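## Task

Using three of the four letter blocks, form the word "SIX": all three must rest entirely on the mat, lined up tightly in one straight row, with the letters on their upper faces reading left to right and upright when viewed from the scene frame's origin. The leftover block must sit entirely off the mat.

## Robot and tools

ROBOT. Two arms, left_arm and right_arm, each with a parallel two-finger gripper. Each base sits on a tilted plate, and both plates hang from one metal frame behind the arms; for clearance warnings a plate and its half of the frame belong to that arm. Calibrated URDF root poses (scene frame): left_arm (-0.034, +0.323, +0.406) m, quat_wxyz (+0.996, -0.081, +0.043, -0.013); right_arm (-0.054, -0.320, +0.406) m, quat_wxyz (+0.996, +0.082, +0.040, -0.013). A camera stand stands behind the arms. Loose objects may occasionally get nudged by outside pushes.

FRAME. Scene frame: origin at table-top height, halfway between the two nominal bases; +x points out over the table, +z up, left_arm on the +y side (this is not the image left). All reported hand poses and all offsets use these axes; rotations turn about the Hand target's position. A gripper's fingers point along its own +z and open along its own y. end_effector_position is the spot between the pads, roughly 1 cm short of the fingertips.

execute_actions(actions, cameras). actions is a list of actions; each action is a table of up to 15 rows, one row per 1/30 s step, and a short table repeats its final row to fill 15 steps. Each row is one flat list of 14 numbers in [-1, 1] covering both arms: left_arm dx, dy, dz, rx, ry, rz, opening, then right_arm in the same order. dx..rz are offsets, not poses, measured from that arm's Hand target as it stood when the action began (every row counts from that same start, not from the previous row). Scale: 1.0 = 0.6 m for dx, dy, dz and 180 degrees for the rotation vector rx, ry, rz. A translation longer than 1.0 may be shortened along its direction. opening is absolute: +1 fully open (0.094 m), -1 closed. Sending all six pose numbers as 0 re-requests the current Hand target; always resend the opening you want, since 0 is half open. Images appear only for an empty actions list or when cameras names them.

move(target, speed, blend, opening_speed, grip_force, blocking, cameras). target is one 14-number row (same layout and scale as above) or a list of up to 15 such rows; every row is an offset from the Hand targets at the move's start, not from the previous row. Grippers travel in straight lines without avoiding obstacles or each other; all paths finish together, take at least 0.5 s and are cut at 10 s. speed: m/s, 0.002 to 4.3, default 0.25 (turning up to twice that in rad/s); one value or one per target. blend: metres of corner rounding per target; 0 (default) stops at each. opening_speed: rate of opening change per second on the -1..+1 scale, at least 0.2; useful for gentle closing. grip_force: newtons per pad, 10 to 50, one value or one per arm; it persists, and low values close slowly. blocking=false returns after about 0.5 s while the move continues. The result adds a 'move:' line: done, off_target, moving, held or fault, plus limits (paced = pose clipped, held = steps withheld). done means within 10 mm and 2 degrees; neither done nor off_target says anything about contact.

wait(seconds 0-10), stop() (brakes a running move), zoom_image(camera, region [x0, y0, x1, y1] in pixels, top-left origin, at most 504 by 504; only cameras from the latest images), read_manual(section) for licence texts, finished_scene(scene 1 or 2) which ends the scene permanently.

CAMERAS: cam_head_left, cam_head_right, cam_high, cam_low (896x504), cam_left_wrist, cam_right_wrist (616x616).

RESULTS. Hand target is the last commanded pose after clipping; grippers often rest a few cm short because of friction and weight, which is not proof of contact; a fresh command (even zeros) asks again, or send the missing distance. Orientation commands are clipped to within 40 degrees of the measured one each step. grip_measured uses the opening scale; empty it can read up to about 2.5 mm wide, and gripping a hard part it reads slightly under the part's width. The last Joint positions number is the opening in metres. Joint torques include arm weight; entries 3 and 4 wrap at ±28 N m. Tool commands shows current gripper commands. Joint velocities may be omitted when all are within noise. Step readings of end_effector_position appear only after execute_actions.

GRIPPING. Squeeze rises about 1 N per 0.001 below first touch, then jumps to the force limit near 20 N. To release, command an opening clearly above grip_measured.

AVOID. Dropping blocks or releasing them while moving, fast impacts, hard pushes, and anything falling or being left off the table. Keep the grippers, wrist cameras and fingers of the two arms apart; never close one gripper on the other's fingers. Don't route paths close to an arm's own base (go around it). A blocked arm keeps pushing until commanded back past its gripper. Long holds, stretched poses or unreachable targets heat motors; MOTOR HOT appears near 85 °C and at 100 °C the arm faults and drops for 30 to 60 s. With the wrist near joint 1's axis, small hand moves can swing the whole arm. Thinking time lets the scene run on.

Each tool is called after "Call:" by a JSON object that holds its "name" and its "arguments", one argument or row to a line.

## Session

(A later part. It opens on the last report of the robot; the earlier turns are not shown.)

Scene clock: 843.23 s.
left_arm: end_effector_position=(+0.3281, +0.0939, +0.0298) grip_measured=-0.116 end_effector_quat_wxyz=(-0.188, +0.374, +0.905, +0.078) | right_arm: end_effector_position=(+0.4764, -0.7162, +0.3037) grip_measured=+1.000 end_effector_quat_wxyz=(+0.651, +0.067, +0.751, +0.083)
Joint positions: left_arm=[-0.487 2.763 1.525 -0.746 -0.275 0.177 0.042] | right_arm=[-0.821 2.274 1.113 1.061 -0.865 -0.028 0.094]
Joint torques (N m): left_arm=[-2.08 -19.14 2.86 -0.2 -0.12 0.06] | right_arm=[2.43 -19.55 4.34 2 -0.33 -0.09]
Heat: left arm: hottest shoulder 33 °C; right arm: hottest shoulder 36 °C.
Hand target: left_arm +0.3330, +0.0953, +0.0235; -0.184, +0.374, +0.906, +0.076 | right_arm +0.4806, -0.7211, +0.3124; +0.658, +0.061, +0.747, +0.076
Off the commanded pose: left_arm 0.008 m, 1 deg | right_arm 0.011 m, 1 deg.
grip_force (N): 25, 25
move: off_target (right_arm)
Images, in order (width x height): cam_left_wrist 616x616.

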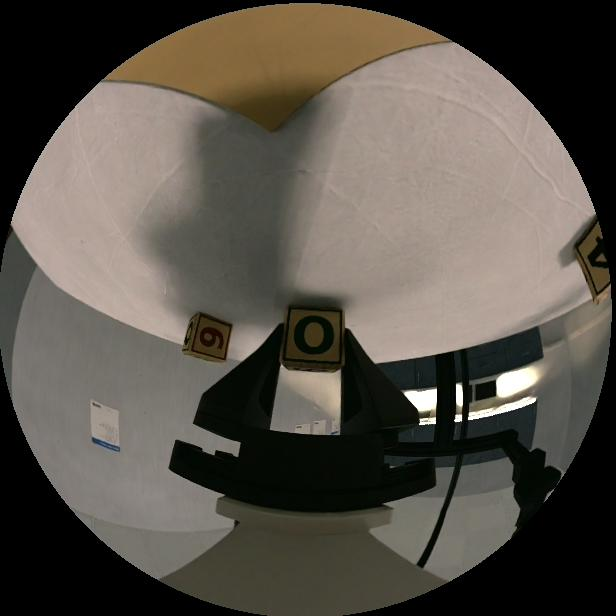

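Call:
{"name": "move", "arguments": {
  "target": [
    [0, 0, 0.178, 0, 0, 0, -0.3, 0, 0, 0, 0, 0, 0, 1],
    [0.07, -0.2405, 0.2108, -0.3457, -0.3457, 0, -0.3, 0, 0, 0, 0, 0, 0, 1],
    [0.07, -0.2405, 0.0608, -0.3457, -0.3457, 0, -0.3, 0, 0, 0, 0, 0, 0, 1]
  ],
  "speed": [0.2, 0.35, 0.15],
  "blend": [0.03, 0, 0],
  "cameras": ["cam_left_wrist", "cam_head_right", "cam_low"]
}}

Call:
{"name": "zoom_image", "arguments": {
  "camera": "cam_low",
  "region": [430, 240, 560, 360]
}}

Scene clock: 900.77 s.
left_arm: end_effector_position=(+0.3694, -0.0500, +0.0560) grip_measured=-0.116 end_effector_quat_wxyz=(+0.484, +0.321, +0.787, -0.209) | right_arm: end_effector_position=(+0.4764, -0.7162, +0.3037) grip_measured=+1.000 end_effector_quat_wxyz=(+0.651, +0.067, +0.751, +0.083)
Joint positions: left_arm=[-0.57 2.98 1.182 1.288 0.092 0.231 0.042] | right_arm=[-0.821 2.274 1.113 1.061 -0.865 -0.028 0.094]
Joint torques (N m): left_arm=[-1.85 -17.44 0.32 2.78 0.33 0.1] | right_arm=[2.43 -19.31 4.45 2.04 -0.32 -0.09]
Heat: left arm: hottest shoulder 33 °C; right arm: hottest shoulder 36 °C.
Hand target: left_arm +0.3751, -0.0490, +0.0600; +0.497, +0.322, +0.779, -0.206 | right_arm +0.4806, -0.7211, +0.3124; +0.658, +0.061, +0.747, +0.076
Off the commanded pose: left_arm 0.007 m, 2 deg | right_arm 0.011 m, 1 deg.
grip_force (N): 25, 25
move: off_target (right_arm)
Images, in order (width x height): cam_head_right 896x504, cam_low 896x504, cam_left_wrist 616x616.

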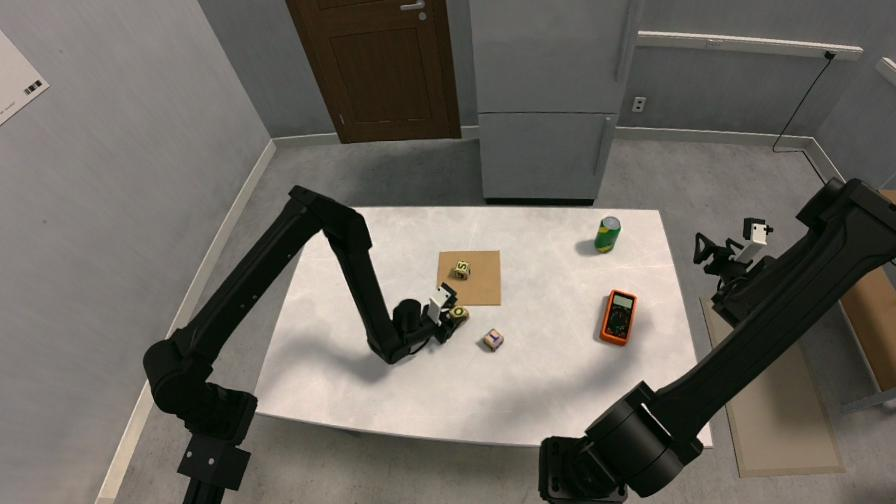

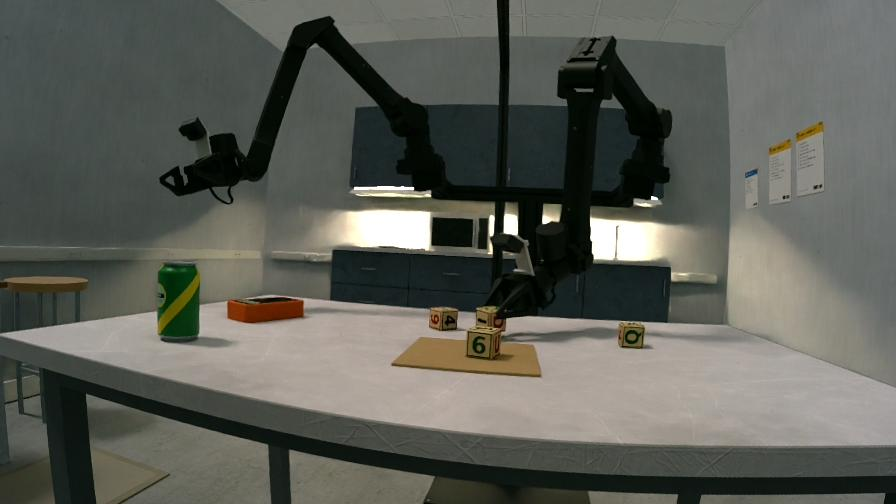

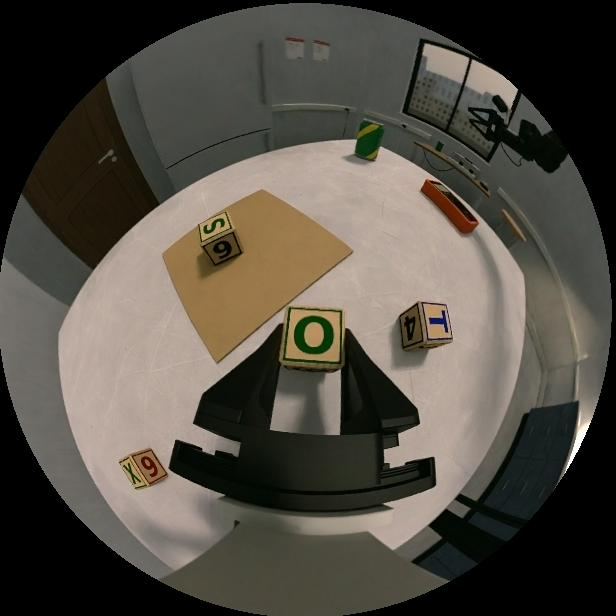

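Scaled by 3.877 from the camera's 896x504 image, which has a finer 1280x720 frame.

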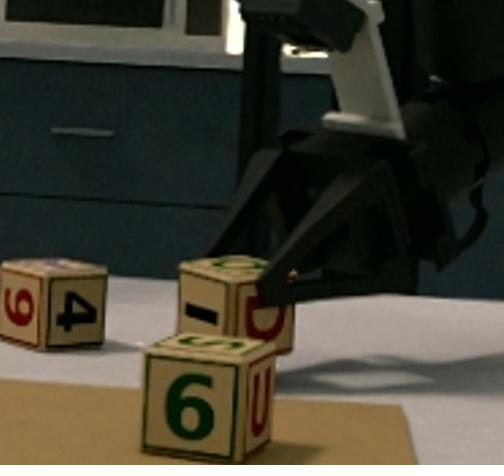

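Call:
{"name": "zoom_image", "arguments": {
  "camera": "cam_low",
  "region": [465, 295, 515, 345]
}}

Scaled by 10.080 from the camera's 896x504 image, which has a finer 1280x720 frame.

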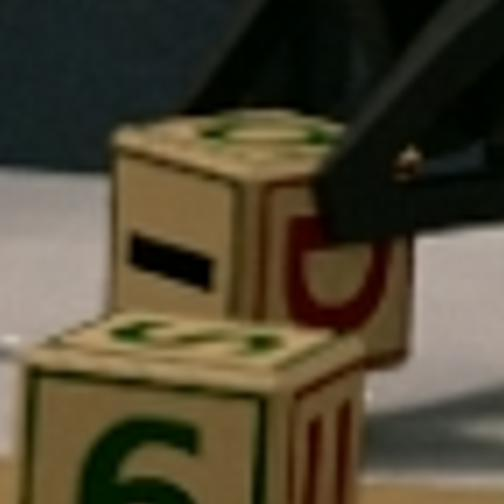

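Call:
{"name": "move", "arguments": {
  "target": [0, 0, -0.0383, -0.02, -0.02, 0, -0.3, 0, 0, 0, 0, 0, 0, 1],
  "speed": 0.08,
  "cameras": ["cam_left_wrist", "cam_head_right", "cam_low"]
}}

Call:
{"name": "zoom_image", "arguments": {
  "camera": "cam_low",
  "region": [440, 280, 540, 350]
}}

Call:
{"name": "zoom_image", "arguments": {
  "camera": "cam_head_right",
  "region": [370, 270, 510, 370]
}}

Scene clock: 915.90 s.
left_arm: end_effector_position=(+0.3753, -0.0552, +0.0423) grip_measured=-0.116 end_effector_quat_wxyz=(+0.527, +0.313, +0.758, -0.225) | right_arm: end_effector_position=(+0.4764, -0.7162, +0.3037) grip_measured=+1.000 end_effector_quat_wxyz=(+0.651, +0.067, +0.751, +0.083)
Joint positions: left_arm=[-0.554 3.079 1.279 1.398 0.134 0.234 0.042] | right_arm=[-0.821 2.274 1.113 1.061 -0.865 -0.028 0.094]
Joint torques (N m): left_arm=[-1.49 -16.09 0.29 2.47 0.27 0.06] | right_arm=[2.2 -19.19 4.42 1.95 -0.32 -0.11]
Heat: left arm: hottest shoulder 32 °C; right arm: hottest shoulder 36 °C.
Hand target: left_arm +0.3749, -0.0489, +0.0369; +0.531, +0.313, +0.756, -0.220 | right_arm +0.4806, -0.7211, +0.3124; +0.658, +0.061, +0.747, +0.076
Off the commanded pose: left_arm 0.008 m, 1 deg | right_arm 0.011 m, 1 deg.
grip_force (N): 25, 25
move: off_target (right_arm)
Images, in order (width x height): cam_head_right 896x504, cam_low 896x504, cam_left_wrist 616x616.

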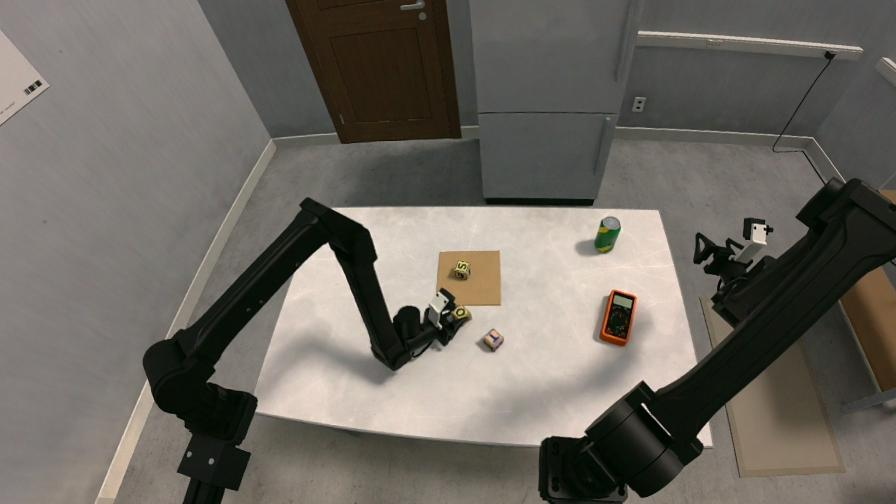

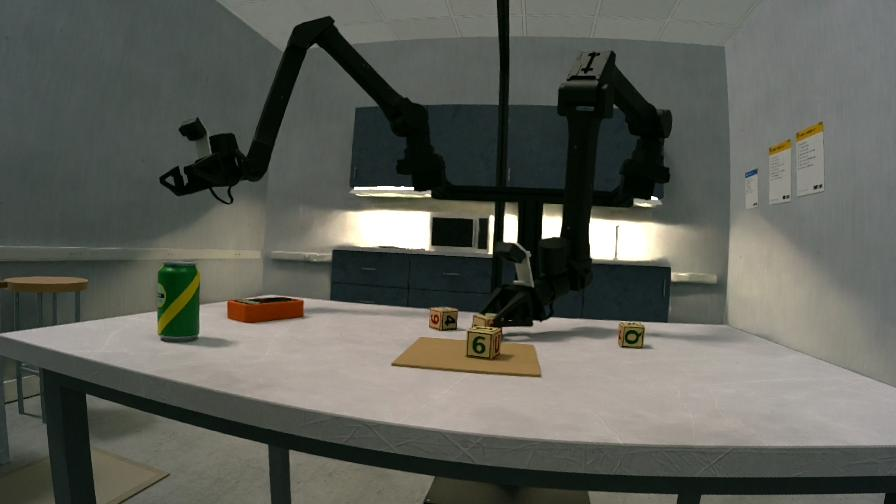

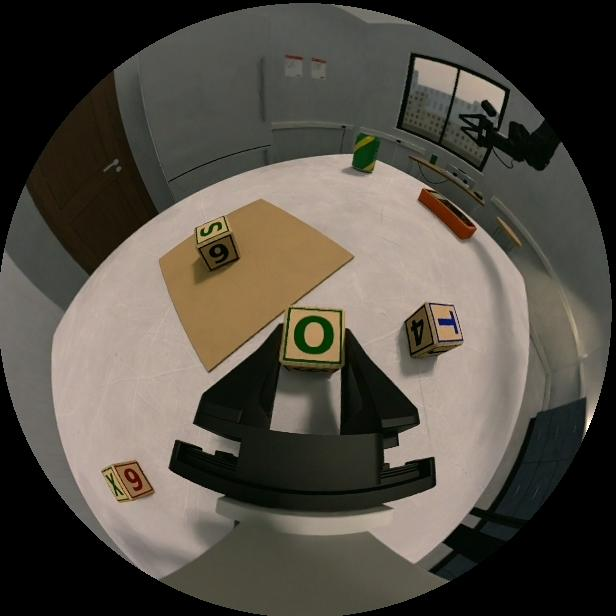

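Scaled by 5.040 from the camera's 896x504 image, which has a finer 1280x720 frame.

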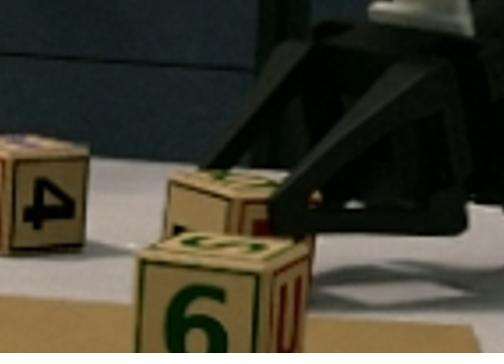

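Scaled by 3.600 from the camera's 896x504 image, which has a finer 1280x720 frame.

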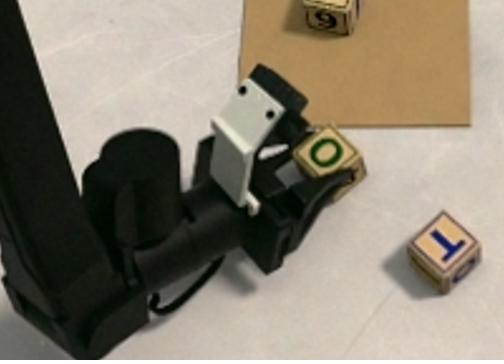

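Call:
{"name": "move", "arguments": {
  "target": [0, 0, -0.0167, 0, 0, 0, -0.3, 0, 0, 0, 0, 0, 0, 1],
  "speed": 0.06,
  "cameras": ["cam_left_wrist", "cam_head_right", "cam_low"]
}}

Call:
{"name": "zoom_image", "arguments": {
  "camera": "cam_low",
  "region": [440, 280, 540, 350]
}}

Call:
{"name": "zoom_image", "arguments": {
  "camera": "cam_head_right",
  "region": [370, 270, 510, 370]
}}

Scene clock: 923.70 s.
left_arm: end_effector_position=(+0.3804, -0.0589, +0.0422) grip_measured=-0.116 end_effector_quat_wxyz=(+0.537, +0.312, +0.750, -0.227) | right_arm: end_effector_position=(+0.4764, -0.7162, +0.3037) grip_measured=+1.000 end_effector_quat_wxyz=(+0.651, +0.067, +0.751, +0.083)
Joint positions: left_arm=[-0.553 3.091 1.304 1.41 0.14 0.237 0.042] | right_arm=[-0.821 2.274 1.113 1.061 -0.865 -0.028 0.094]
Joint torques (N m): left_arm=[-1.32 -15.15 0.59 1.87 0.16 0.05] | right_arm=[1.9 -19.19 4.37 2.04 -0.33 -0.11]
Heat: left arm: hottest shoulder 32 °C; right arm: hottest shoulder 36 °C.
Hand target: left_arm +0.3751, -0.0489, +0.0269; +0.531, +0.313, +0.756, -0.220 | right_arm +0.4806, -0.7211, +0.3124; +0.658, +0.061, +0.747, +0.076
Off the commanded pose: left_arm 0.019 m, 1 deg | right_arm 0.011 m, 1 deg.
grip_force (N): 25, 25
move: off_target (left_arm, right_arm)
Images, in order (width x height): cam_head_right 896x504, cam_low 896x504, cam_left_wrist 616x616.

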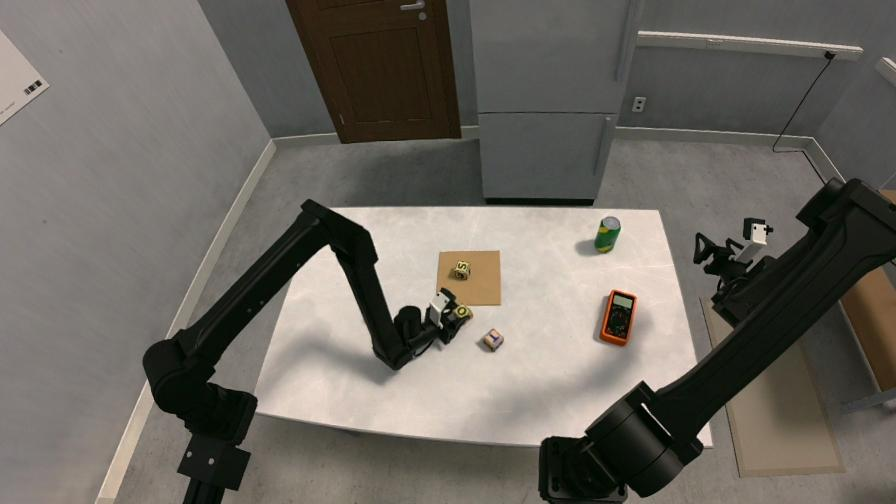

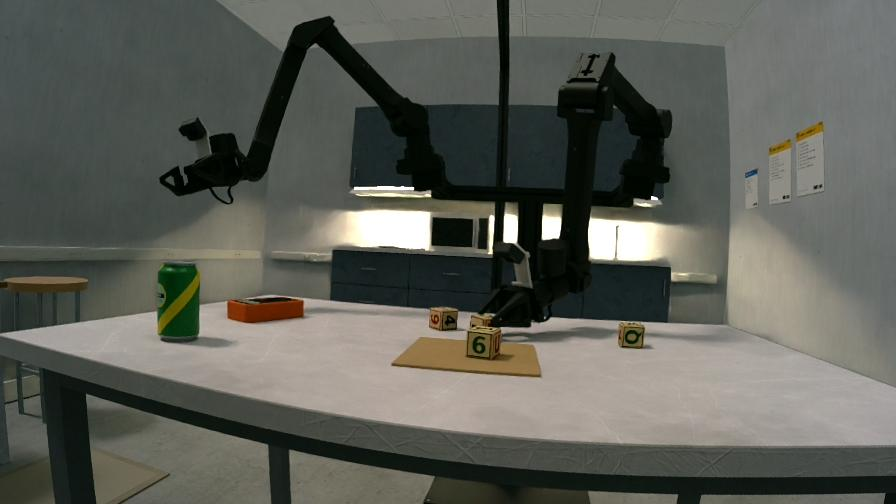

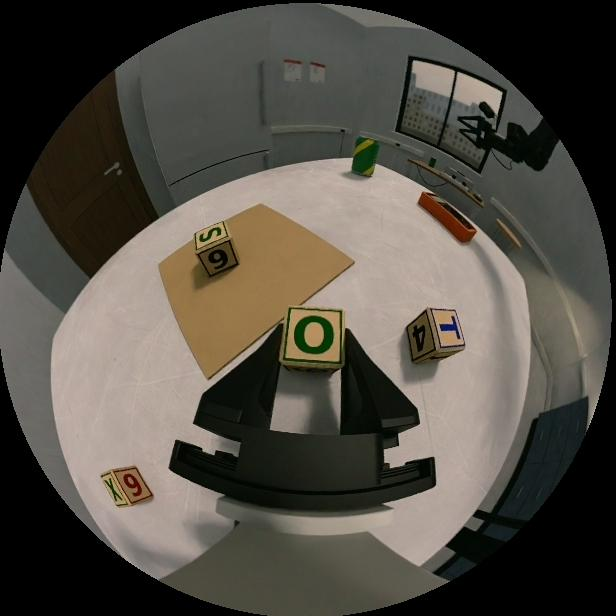

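Scaled by 5.040 from the camera's 896x504 image, which has a finer 1280x720 frame.

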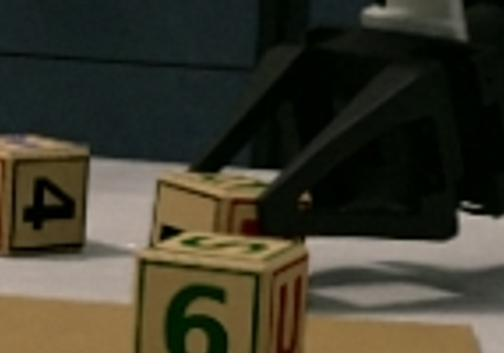

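Scaled by 3.600 from the camera's 896x504 image, which has a finer 1280x720 frame.

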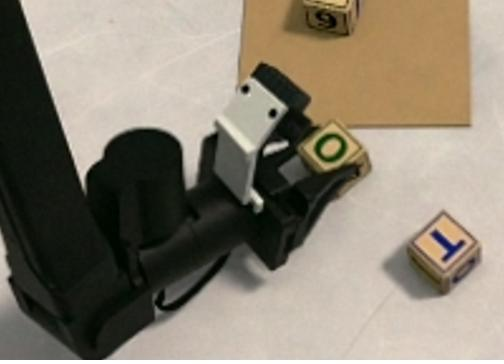

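Call:
{"name": "zoom_image", "arguments": {
  "camera": "cam_low",
  "region": [425, 300, 515, 345]
}}

Call:
{"name": "zoom_image", "arguments": {
  "camera": "cam_head_right",
  "region": [440, 295, 510, 355]
}}

Scaled by 5.600 from the camera's 896x504 image, which has a finer 1280x720 frame.

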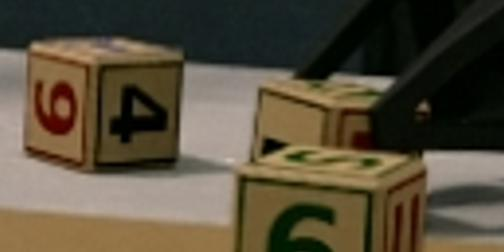

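Scaled by 7.200 from the camera's 896x504 image, which has a finer 1280x720 frame.

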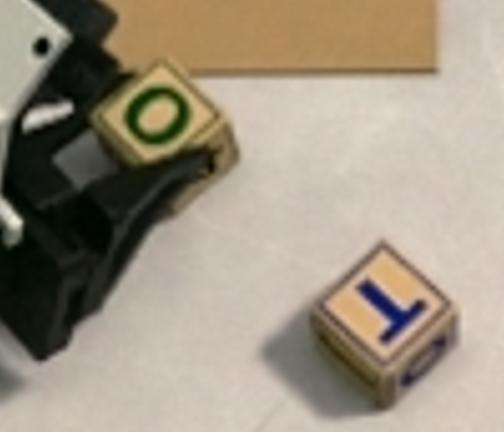

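Call:
{"name": "execute_actions", "arguments": {
  "actions": [],
  "cameras": ["all"]
}}

Scene clock: 974.20 s.
left_arm: end_effector_position=(+0.3803, -0.0590, +0.0423) grip_measured=-0.116 end_effector_quat_wxyz=(+0.537, +0.312, +0.750, -0.227) | right_arm: end_effector_position=(+0.4764, -0.7162, +0.3037) grip_measured=+1.000 end_effector_quat_wxyz=(+0.651, +0.067, +0.751, +0.083)
Joint positions: left_arm=[-0.553 3.091 1.304 1.41 0.141 0.237 0.042] | right_arm=[-0.821 2.274 1.113 1.061 -0.865 -0.028 0.094]
Joint velocities: within noise
Joint torques (N m): left_arm=[-1.26 -15.27 0.54 1.83 0.17 0.04] | right_arm=[1.79 -19.08 4.41 1.91 -0.32 -0.09]
Motor temperatures (°C): left_arm=[29 30 30 28 28 25 28] | right_arm=[28 36 30 27 28 27 27]
Heat: left arm: hottest shoulder 30 °C; right arm: hottest shoulder 36 °C.
Hand target: left_arm +0.3752, -0.0490, +0.0270; +0.531, +0.313, +0.756, -0.220 | right_arm +0.4806, -0.7211, +0.3124; +0.658, +0.061, +0.747, +0.076
Tool commands: left_gripper/opening=-0.3 right_gripper/opening=+1.0
Off the commanded pose: left_arm 0.019 m, 1 deg | right_arm 0.011 m, 1 deg.
grip_force (N): 25, 25

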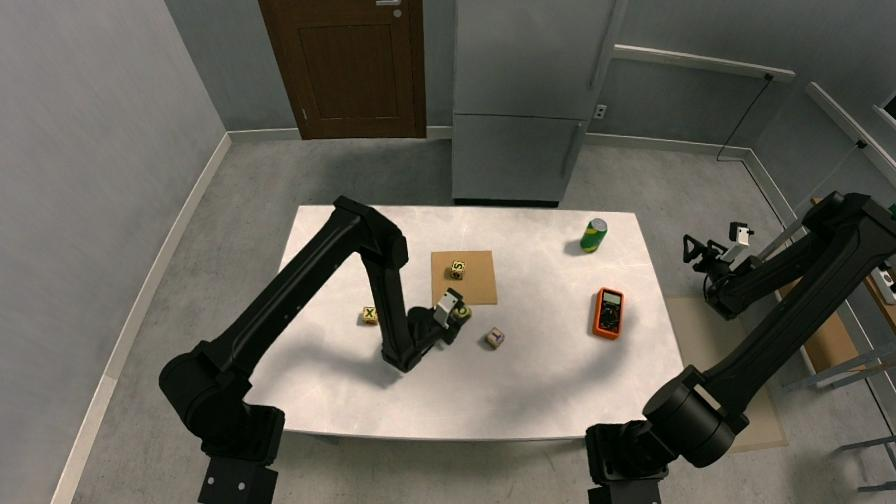

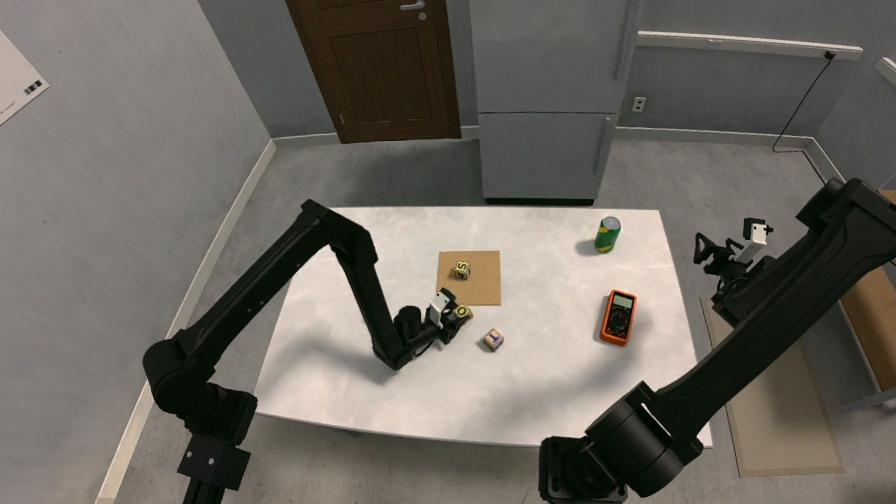

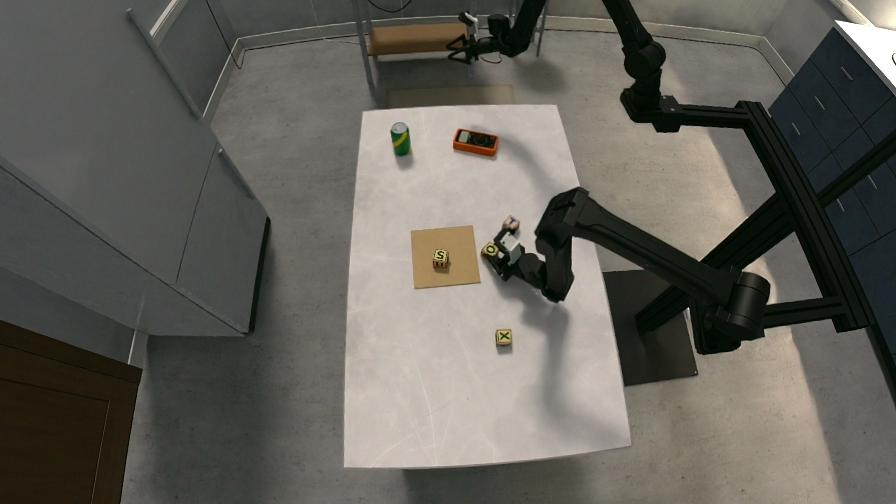

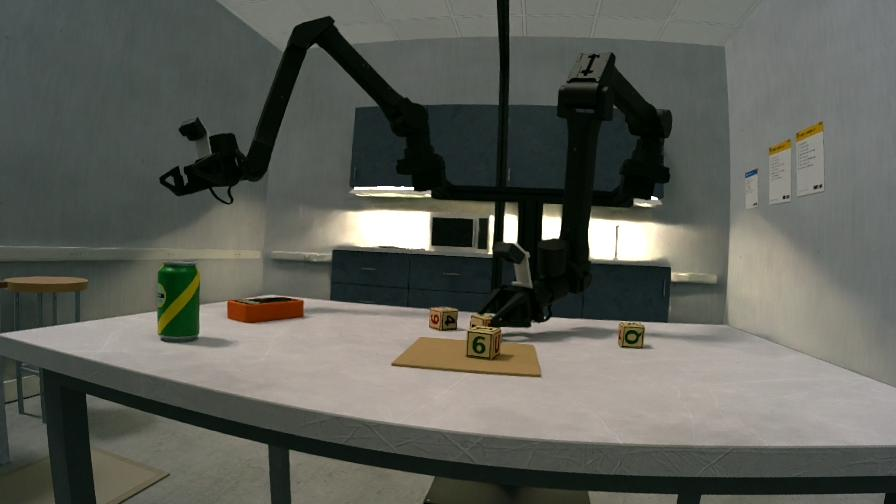

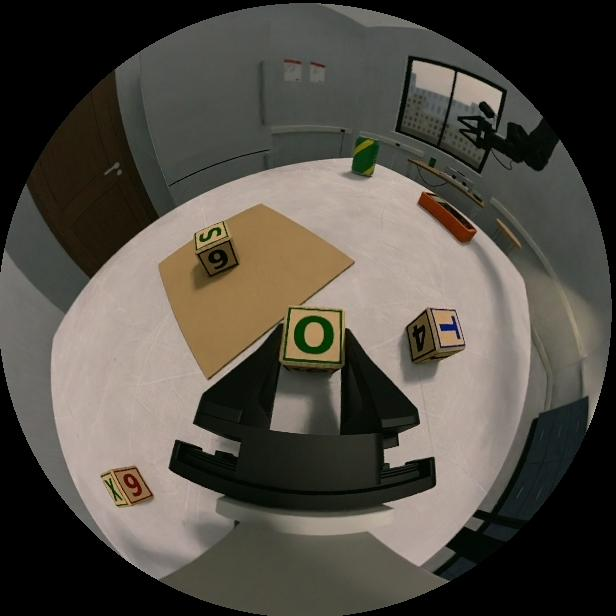

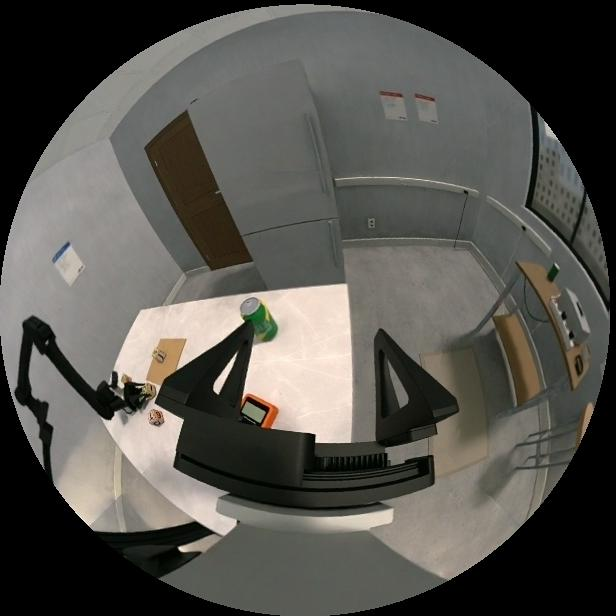

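Call:
{"name": "move", "arguments": {
  "target": [0.004, -0.008, 0.026, 0.015, 0.015, 0, -0.3, 0,0,0,0,0,0,1],
  "speed": 0.05
}}

Call:
{"name": "move", "arguments": {
  "target": [0, 0, 0, 0, 0, 0, 0.4, 0,0,0,0,0,0,1],
  "opening_speed": 0.8,
  "cameras": ["cam_left_wrist"]
}}

Scene clock: 984.90 s.
left_arm: end_effector_position=(+0.3794, -0.0525, +0.0408) grip_measured=-0.116 end_effector_quat_wxyz=(+0.511, +0.313, +0.771, -0.214) | right_arm: end_effector_position=(+0.4764, -0.7162, +0.3037) grip_measured=+1.000 end_effector_quat_wxyz=(+0.651, +0.067, +0.751, +0.083)
Joint positions: left_arm=[-0.553 3.053 1.265 1.344 0.111 0.237 0.042] | right_arm=[-0.821 2.274 1.113 1.061 -0.865 -0.028 0.094]
Joint torques (N m): left_arm=[-2.9 -18.67 -1.02 1.06 -0.06 0.04] | right_arm=[2.26 -19.9 4.48 2.07 -0.33 -0.08]
Heat: left arm: hottest shoulder 30 °C; right arm: hottest shoulder 36 °C.
Hand target: left_arm +0.3775, -0.0537, +0.0425; +0.505, +0.320, +0.774, -0.210 | right_arm +0.4806, -0.7211, +0.3124; +0.658, +0.061, +0.747, +0.076
Off the commanded pose: left_arm 0.003 m, 1 deg | right_arm 0.011 m, 1 deg.
grip_force (N): 25, 25
move: off_target (right_arm)

Scene clock: 986.17 s.
left_arm: end_effector_position=(+0.3753, -0.0497, +0.0371) grip_measured=+0.396 end_effector_quat_wxyz=(+0.504, +0.315, +0.776, -0.211) | right_arm: end_effector_position=(+0.4764, -0.7162, +0.3037) grip_measured=+1.000 end_effector_quat_wxyz=(+0.651, +0.067, +0.751, +0.083)
Joint positions: left_arm=[-0.553 3.053 1.257 1.334 0.107 0.237 0.066] | right_arm=[-0.821 2.274 1.113 1.061 -0.865 -0.028 0.094]
Joint torques (N m): left_arm=[-2.9 -18.73 -0.38 1.4 0.1 0.03] | right_arm=[1.9 -19.6 4.38 2.13 -0.31 -0.12]
Heat: left arm: hottest shoulder 30 °C; right arm: hottest shoulder 36 °C.
Hand target: left_arm +0.3775, -0.0536, +0.0424; +0.505, +0.320, +0.774, -0.209 | right_arm +0.4806, -0.7211, +0.3124; +0.658, +0.061, +0.747, +0.076
Off the commanded pose: left_arm 0.007 m, 1 deg | right_arm 0.011 m, 1 deg.
grip_force (N): 25, 25
move: off_target (right_arm)
Images, in order (width x height): cam_left_wrist 616x616.

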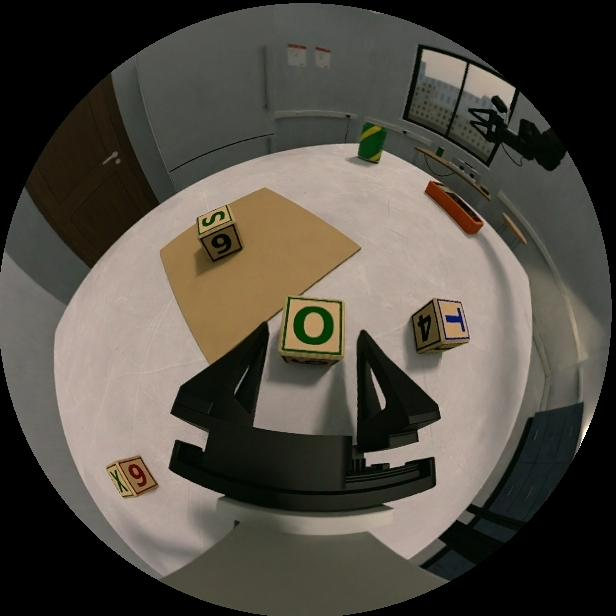

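Call:
{"name": "move", "arguments": {
  "target": [
    [-0.08, 0.08, 0.045, 0, 0, 0, 0.4, 0,0,0,0,0,0,1],
    [-0.08, 0.08, 0.2, 0.15, 0.15, 0, 0.4, 0,0,0,0,0,0,1],
    [-0.0125, 0.006, 0.213, 0.26, 0.26, 0, 0.6, 0,0,0,0,0,0,1]
  ],
  "speed": [0.12, 0.3, 0.3],
  "blend": [0.02, 0.03, 0],
  "cameras": ["cam_left_wrist", "cam_head_left"]
}}

Scene clock: 1013.00 s.
left_arm: end_effector_position=(+0.3636, -0.0372, +0.1668) grip_measured=+0.596 end_effector_quat_wxyz=(-0.007, +0.385, +0.923, +0.001) | right_arm: end_effector_position=(+0.4764, -0.7162, +0.3037) grip_measured=+1.000 end_effector_quat_wxyz=(+0.651, +0.067, +0.751, +0.083)
Joint positions: left_arm=[-0.683 2.444 1.376 -0.555 -0.176 0.074 0.075] | right_arm=[-0.821 2.274 1.113 1.061 -0.865 -0.028 0.094]
Joint torques (N m): left_arm=[-3.9 -20.25 5.98 -0.32 -0.04 -0.2] | right_arm=[2.14 -19.31 4.41 1.99 -0.32 -0.09]
Heat: left arm: hottest shoulder 32 °C; right arm: hottest shoulder 36 °C.
Hand target: left_arm +0.3699, -0.0502, +0.1703; +0.001, +0.382, +0.924, +0.000 | right_arm +0.4806, -0.7211, +0.3124; +0.658, +0.061, +0.747, +0.076
Off the commanded pose: left_arm 0.015 m, 1 deg | right_arm 0.011 m, 1 deg.
grip_force (N): 25, 25
move: off_target (left_arm, right_arm); target 3's new opening was sent with left_arm's hand 0.015 m and 1 deg from that target
Images, in order (width x height): cam_head_left 896x504, cam_left_wrist 616x616.

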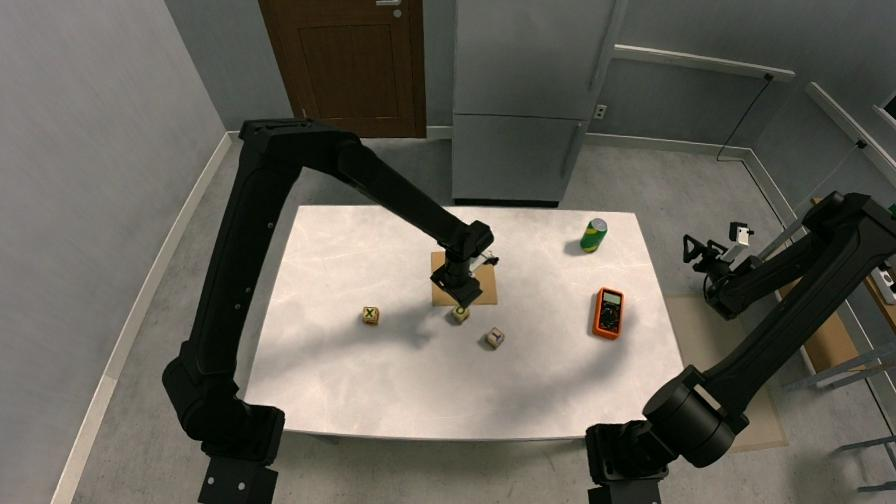

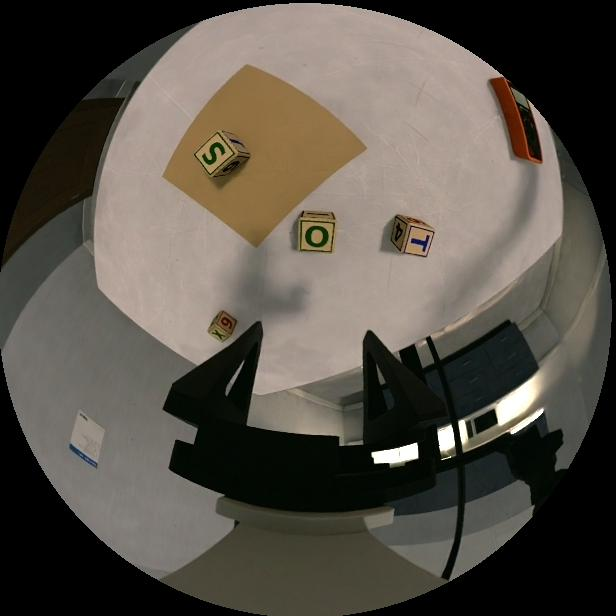

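Call:
{"name": "move", "arguments": {
  "target": [0.082, -0.07, -0.117, 0.0903, 0.0903, 0, 0.6, 0,0,0,0,0,0,1],
  "speed": 0.25,
  "cameras": ["cam_left_wrist"]
}}

Scene clock: 1035.67 s.
left_arm: end_effector_position=(+0.4094, -0.0890, +0.0996) grip_measured=+0.597 end_effector_quat_wxyz=(-0.189, +0.384, +0.900, +0.076) | right_arm: end_effector_position=(+0.4764, -0.7162, +0.3037) grip_measured=+1.000 end_effector_quat_wxyz=(+0.651, +0.067, +0.751, +0.083)
Joint positions: left_arm=[-0.683 2.951 2.258 -1.333 -0.193 0.016 0.075] | right_arm=[-0.821 2.274 1.113 1.061 -0.865 -0.028 0.094]
Joint torques (N m): left_arm=[-3.19 -24.23 8.08 -1.21 -0.08 -0.23] | right_arm=[1.73 -19.6 4.46 2.14 -0.33 -0.09]
Heat: left arm: hottest shoulder 33 °C; right arm: hottest shoulder 36 °C.
Hand target: left_arm +0.4190, -0.0922, +0.1000; -0.183, +0.375, +0.906, +0.076 | right_arm +0.4806, -0.7211, +0.3124; +0.658, +0.061, +0.747, +0.076
Off the commanded pose: left_arm 0.010 m, 1 deg | right_arm 0.011 m, 1 deg.
grip_force (N): 25, 25
move: off_target (right_arm)
Images, in order (width x height): cam_left_wrist 616x616.

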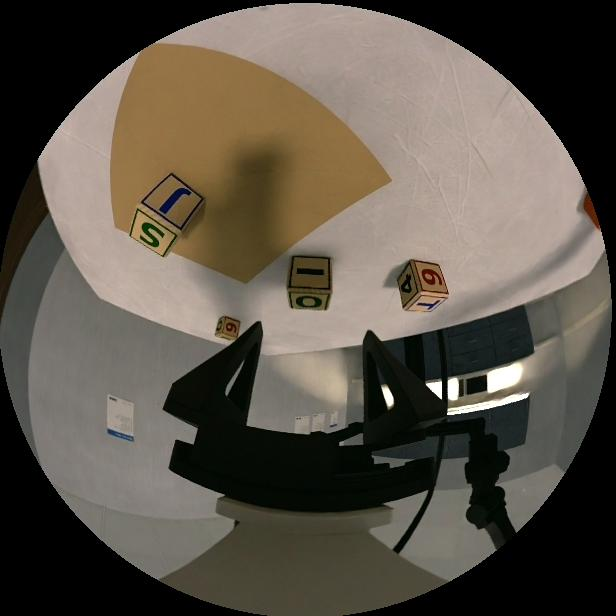

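Call:
{"name": "move", "arguments": {
  "target": [-0.0295, 0.0438, -0.1177, 0, 0, 0, 0.6, 0,0,0,0,0,0,1],
  "speed": 0.1,
  "cameras": ["cam_left_wrist"]
}}

Scene clock: 1050.60 s.
left_arm: end_effector_position=(+0.3976, -0.0684, +0.0339) grip_measured=+0.597 end_effector_quat_wxyz=(-0.186, +0.373, +0.906, +0.078) | right_arm: end_effector_position=(+0.4764, -0.7162, +0.3037) grip_measured=+1.000 end_effector_quat_wxyz=(+0.651, +0.067, +0.751, +0.083)
Joint positions: left_arm=[-0.653 3.042 2.253 -1.229 -0.206 0.018 0.075] | right_arm=[-0.821 2.274 1.113 1.061 -0.865 -0.028 0.094]
Joint torques (N m): left_arm=[-2.96 -23.47 4.97 -0.21 -0.07 0.08] | right_arm=[1.9 -19.66 4.38 2.02 -0.33 -0.13]
Heat: left arm: hottest shoulder 34 °C; right arm: hottest shoulder 36 °C.
Hand target: left_arm +0.4014, -0.0660, +0.0296; -0.183, +0.375, +0.906, +0.076 | right_arm +0.4806, -0.7211, +0.3124; +0.658, +0.061, +0.747, +0.076
Off the commanded pose: left_arm 0.006 m, 0 deg | right_arm 0.011 m, 1 deg.
grip_force (N): 25, 25
move: off_target (right_arm)
Images, in order (width x height): cam_left_wrist 616x616.

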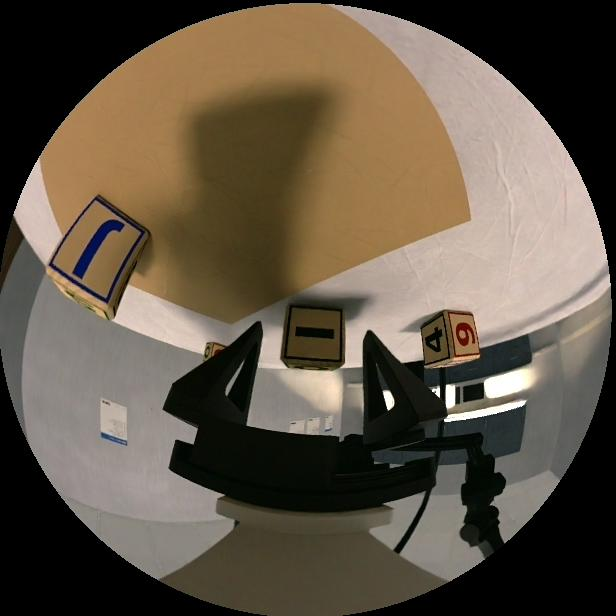

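Call:
{"name": "move", "arguments": {
  "target": [-0.015, 0.015, -0.010, 0, 0, 0, 0.6, 0,0,0,0,0,0,1],
  "speed": 0.1
}}

Call:
{"name": "move", "arguments": {
  "target": [0, 0, 0, 0, 0, 0, -0.3, 0,0,0,0,0,0,1],
  "opening_speed": 0.7,
  "grip_force": 25,
  "cameras": ["cam_left_wrist"]
}}

Scene clock: 1062.40 s.
left_arm: end_effector_position=(+0.3823, -0.0574, +0.0187) grip_measured=+0.597 end_effector_quat_wxyz=(-0.191, +0.373, +0.904, +0.080) | right_arm: end_effector_position=(+0.4764, -0.7162, +0.3037) grip_measured=+1.000 end_effector_quat_wxyz=(+0.651, +0.067, +0.751, +0.083)
Joint positions: left_arm=[-0.651 3.042 2.193 -1.18 -0.208 0.019 0.075] | right_arm=[-0.821 2.274 1.113 1.061 -0.865 -0.028 0.094]
Joint torques (N m): left_arm=[-2.67 -24.82 4.11 -0.17 -0.1 0.11] | right_arm=[2.14 -18.96 4.45 2.09 -0.32 -0.09]
Motor temperatures (°C): left_arm=[29 35 31 27 28 25 28] | right_arm=[28 36 30 27 28 27 27]
Heat: left arm: hottest shoulder 35 °C; right arm: hottest shoulder 36 °C.
Hand target: left_arm +0.3924, -0.0569, +0.0235; -0.183, +0.375, +0.906, +0.076 | right_arm +0.4806, -0.7211, +0.3124; +0.658, +0.061, +0.747, +0.076
Off the commanded pose: left_arm 0.011 m, 1 deg | right_arm 0.011 m, 1 deg.
grip_force (N): 25, 25
move: off_target (left_arm, right_arm)

Scene clock: 1065.13 s.
left_arm: end_effector_position=(+0.3825, -0.0572, +0.0187) grip_measured=-0.117 end_effector_quat_wxyz=(-0.191, +0.373, +0.904, +0.081) | right_arm: end_effector_position=(+0.4764, -0.7162, +0.3037) grip_measured=+1.000 end_effector_quat_wxyz=(+0.651, +0.067, +0.751, +0.083)
Joint positions: left_arm=[-0.65 3.042 2.193 -1.18 -0.209 0.019 0.041] | right_arm=[-0.821 2.274 1.113 1.061 -0.865 -0.028 0.094]
Joint torques (N m): left_arm=[-2.73 -25.17 4.12 -0.28 -0.07 0.09] | right_arm=[2.02 -19.43 4.44 2.06 -0.31 -0.1]
Heat: left arm: hottest shoulder 35 °C; right arm: hottest shoulder 36 °C.
Hand target: left_arm +0.3924, -0.0569, +0.0236; -0.183, +0.375, +0.906, +0.076 | right_arm +0.4806, -0.7211, +0.3124; +0.658, +0.061, +0.747, +0.076
Off the commanded pose: left_arm 0.011 m, 1 deg | right_arm 0.011 m, 1 deg.
grip_force (N): 25, 25
move: off_target (left_arm, right_arm)
Images, in order (width x height): cam_left_wrist 616x616.

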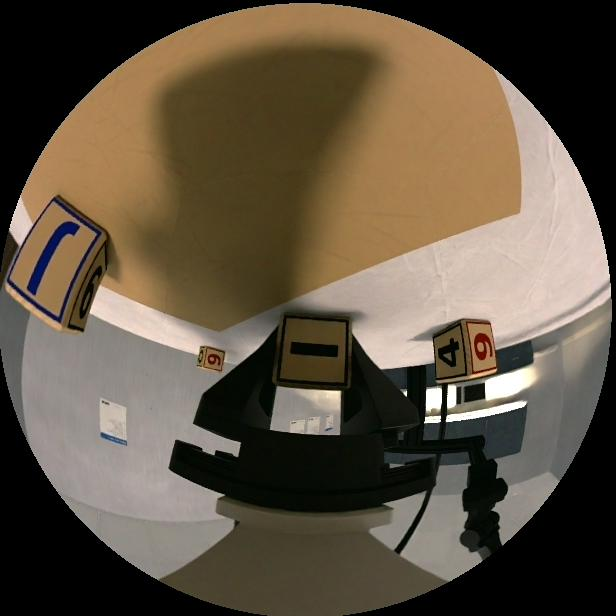

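Call:
{"name": "move", "arguments": {
  "target": [
    [0, 0, 0.1, 0, 0, 0, -0.3, 0,0,0,0,0,0,1],
    [-0.012, 0.003, 0.2, -0.15, -0.15, 0, -0.3, 0,0,0,0,0,0,1],
    [-0.012, 0.003, 0.12, -0.3536, -0.3536, 0, -0.3, 0,0,0,0,0,0,1]
  ],
  "speed": [0.12, 0.35, 0.35],
  "blend": [0.03, 0.03, 0],
  "cameras": ["cam_left_wrist", "cam_low"]
}}

Scene clock: 1096.57 s.
left_arm: end_effector_position=(+0.3793, -0.0565, +0.0917) grip_measured=-0.117 end_effector_quat_wxyz=(+0.498, +0.319, +0.777, -0.214) | right_arm: end_effector_position=(+0.4764, -0.7162, +0.3037) grip_measured=+1.000 end_effector_quat_wxyz=(+0.651, +0.067, +0.751, +0.083)
Joint positions: left_arm=[-0.582 2.904 1.131 1.3 0.09 0.225 0.041] | right_arm=[-0.821 2.274 1.113 1.061 -0.865 -0.028 0.094]
Joint torques (N m): left_arm=[-1.79 -17.61 0.31 2.81 0.32 0.08] | right_arm=[1.9 -19.72 4.36 2.02 -0.32 -0.09]
Heat: left arm: hottest shoulder 36 °C; right arm: hottest shoulder 36 °C.
Hand target: left_arm +0.3853, -0.0549, +0.0955; +0.511, +0.318, +0.770, -0.212 | right_arm +0.4806, -0.7211, +0.3124; +0.658, +0.061, +0.747, +0.076
Off the commanded pose: left_arm 0.007 m, 2 deg | right_arm 0.011 m, 1 deg.
grip_force (N): 25, 25
move: off_target (right_arm)
Images, in order (width x height): cam_low 896x504, cam_left_wrist 616x616.

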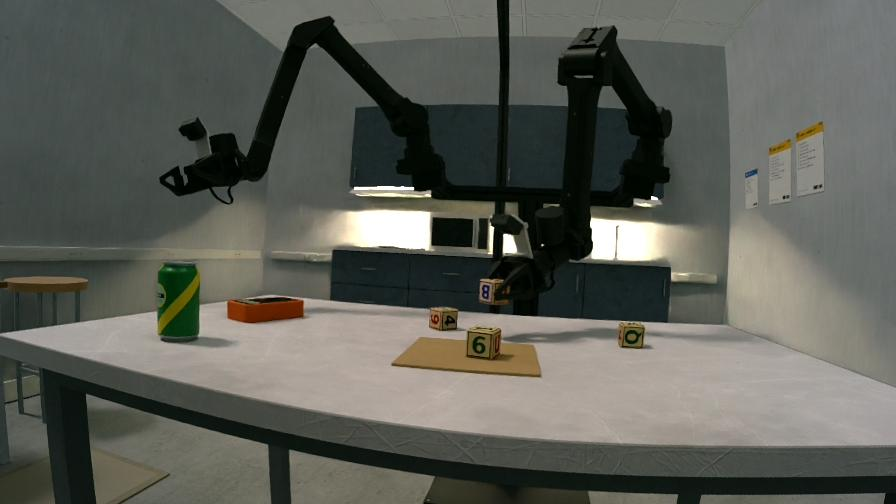

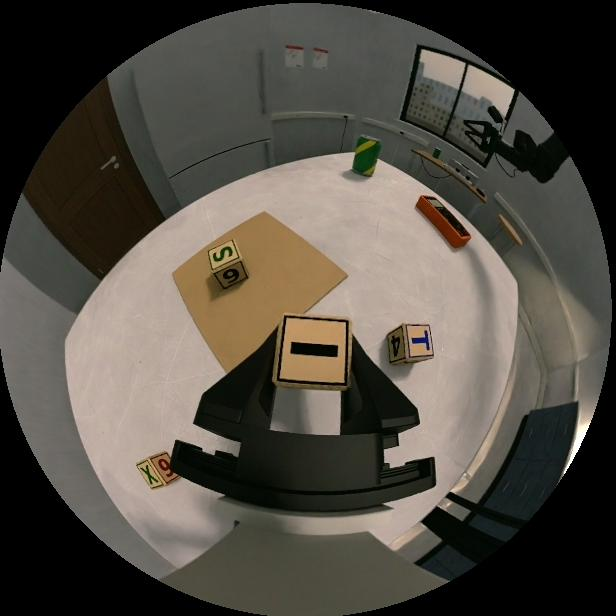

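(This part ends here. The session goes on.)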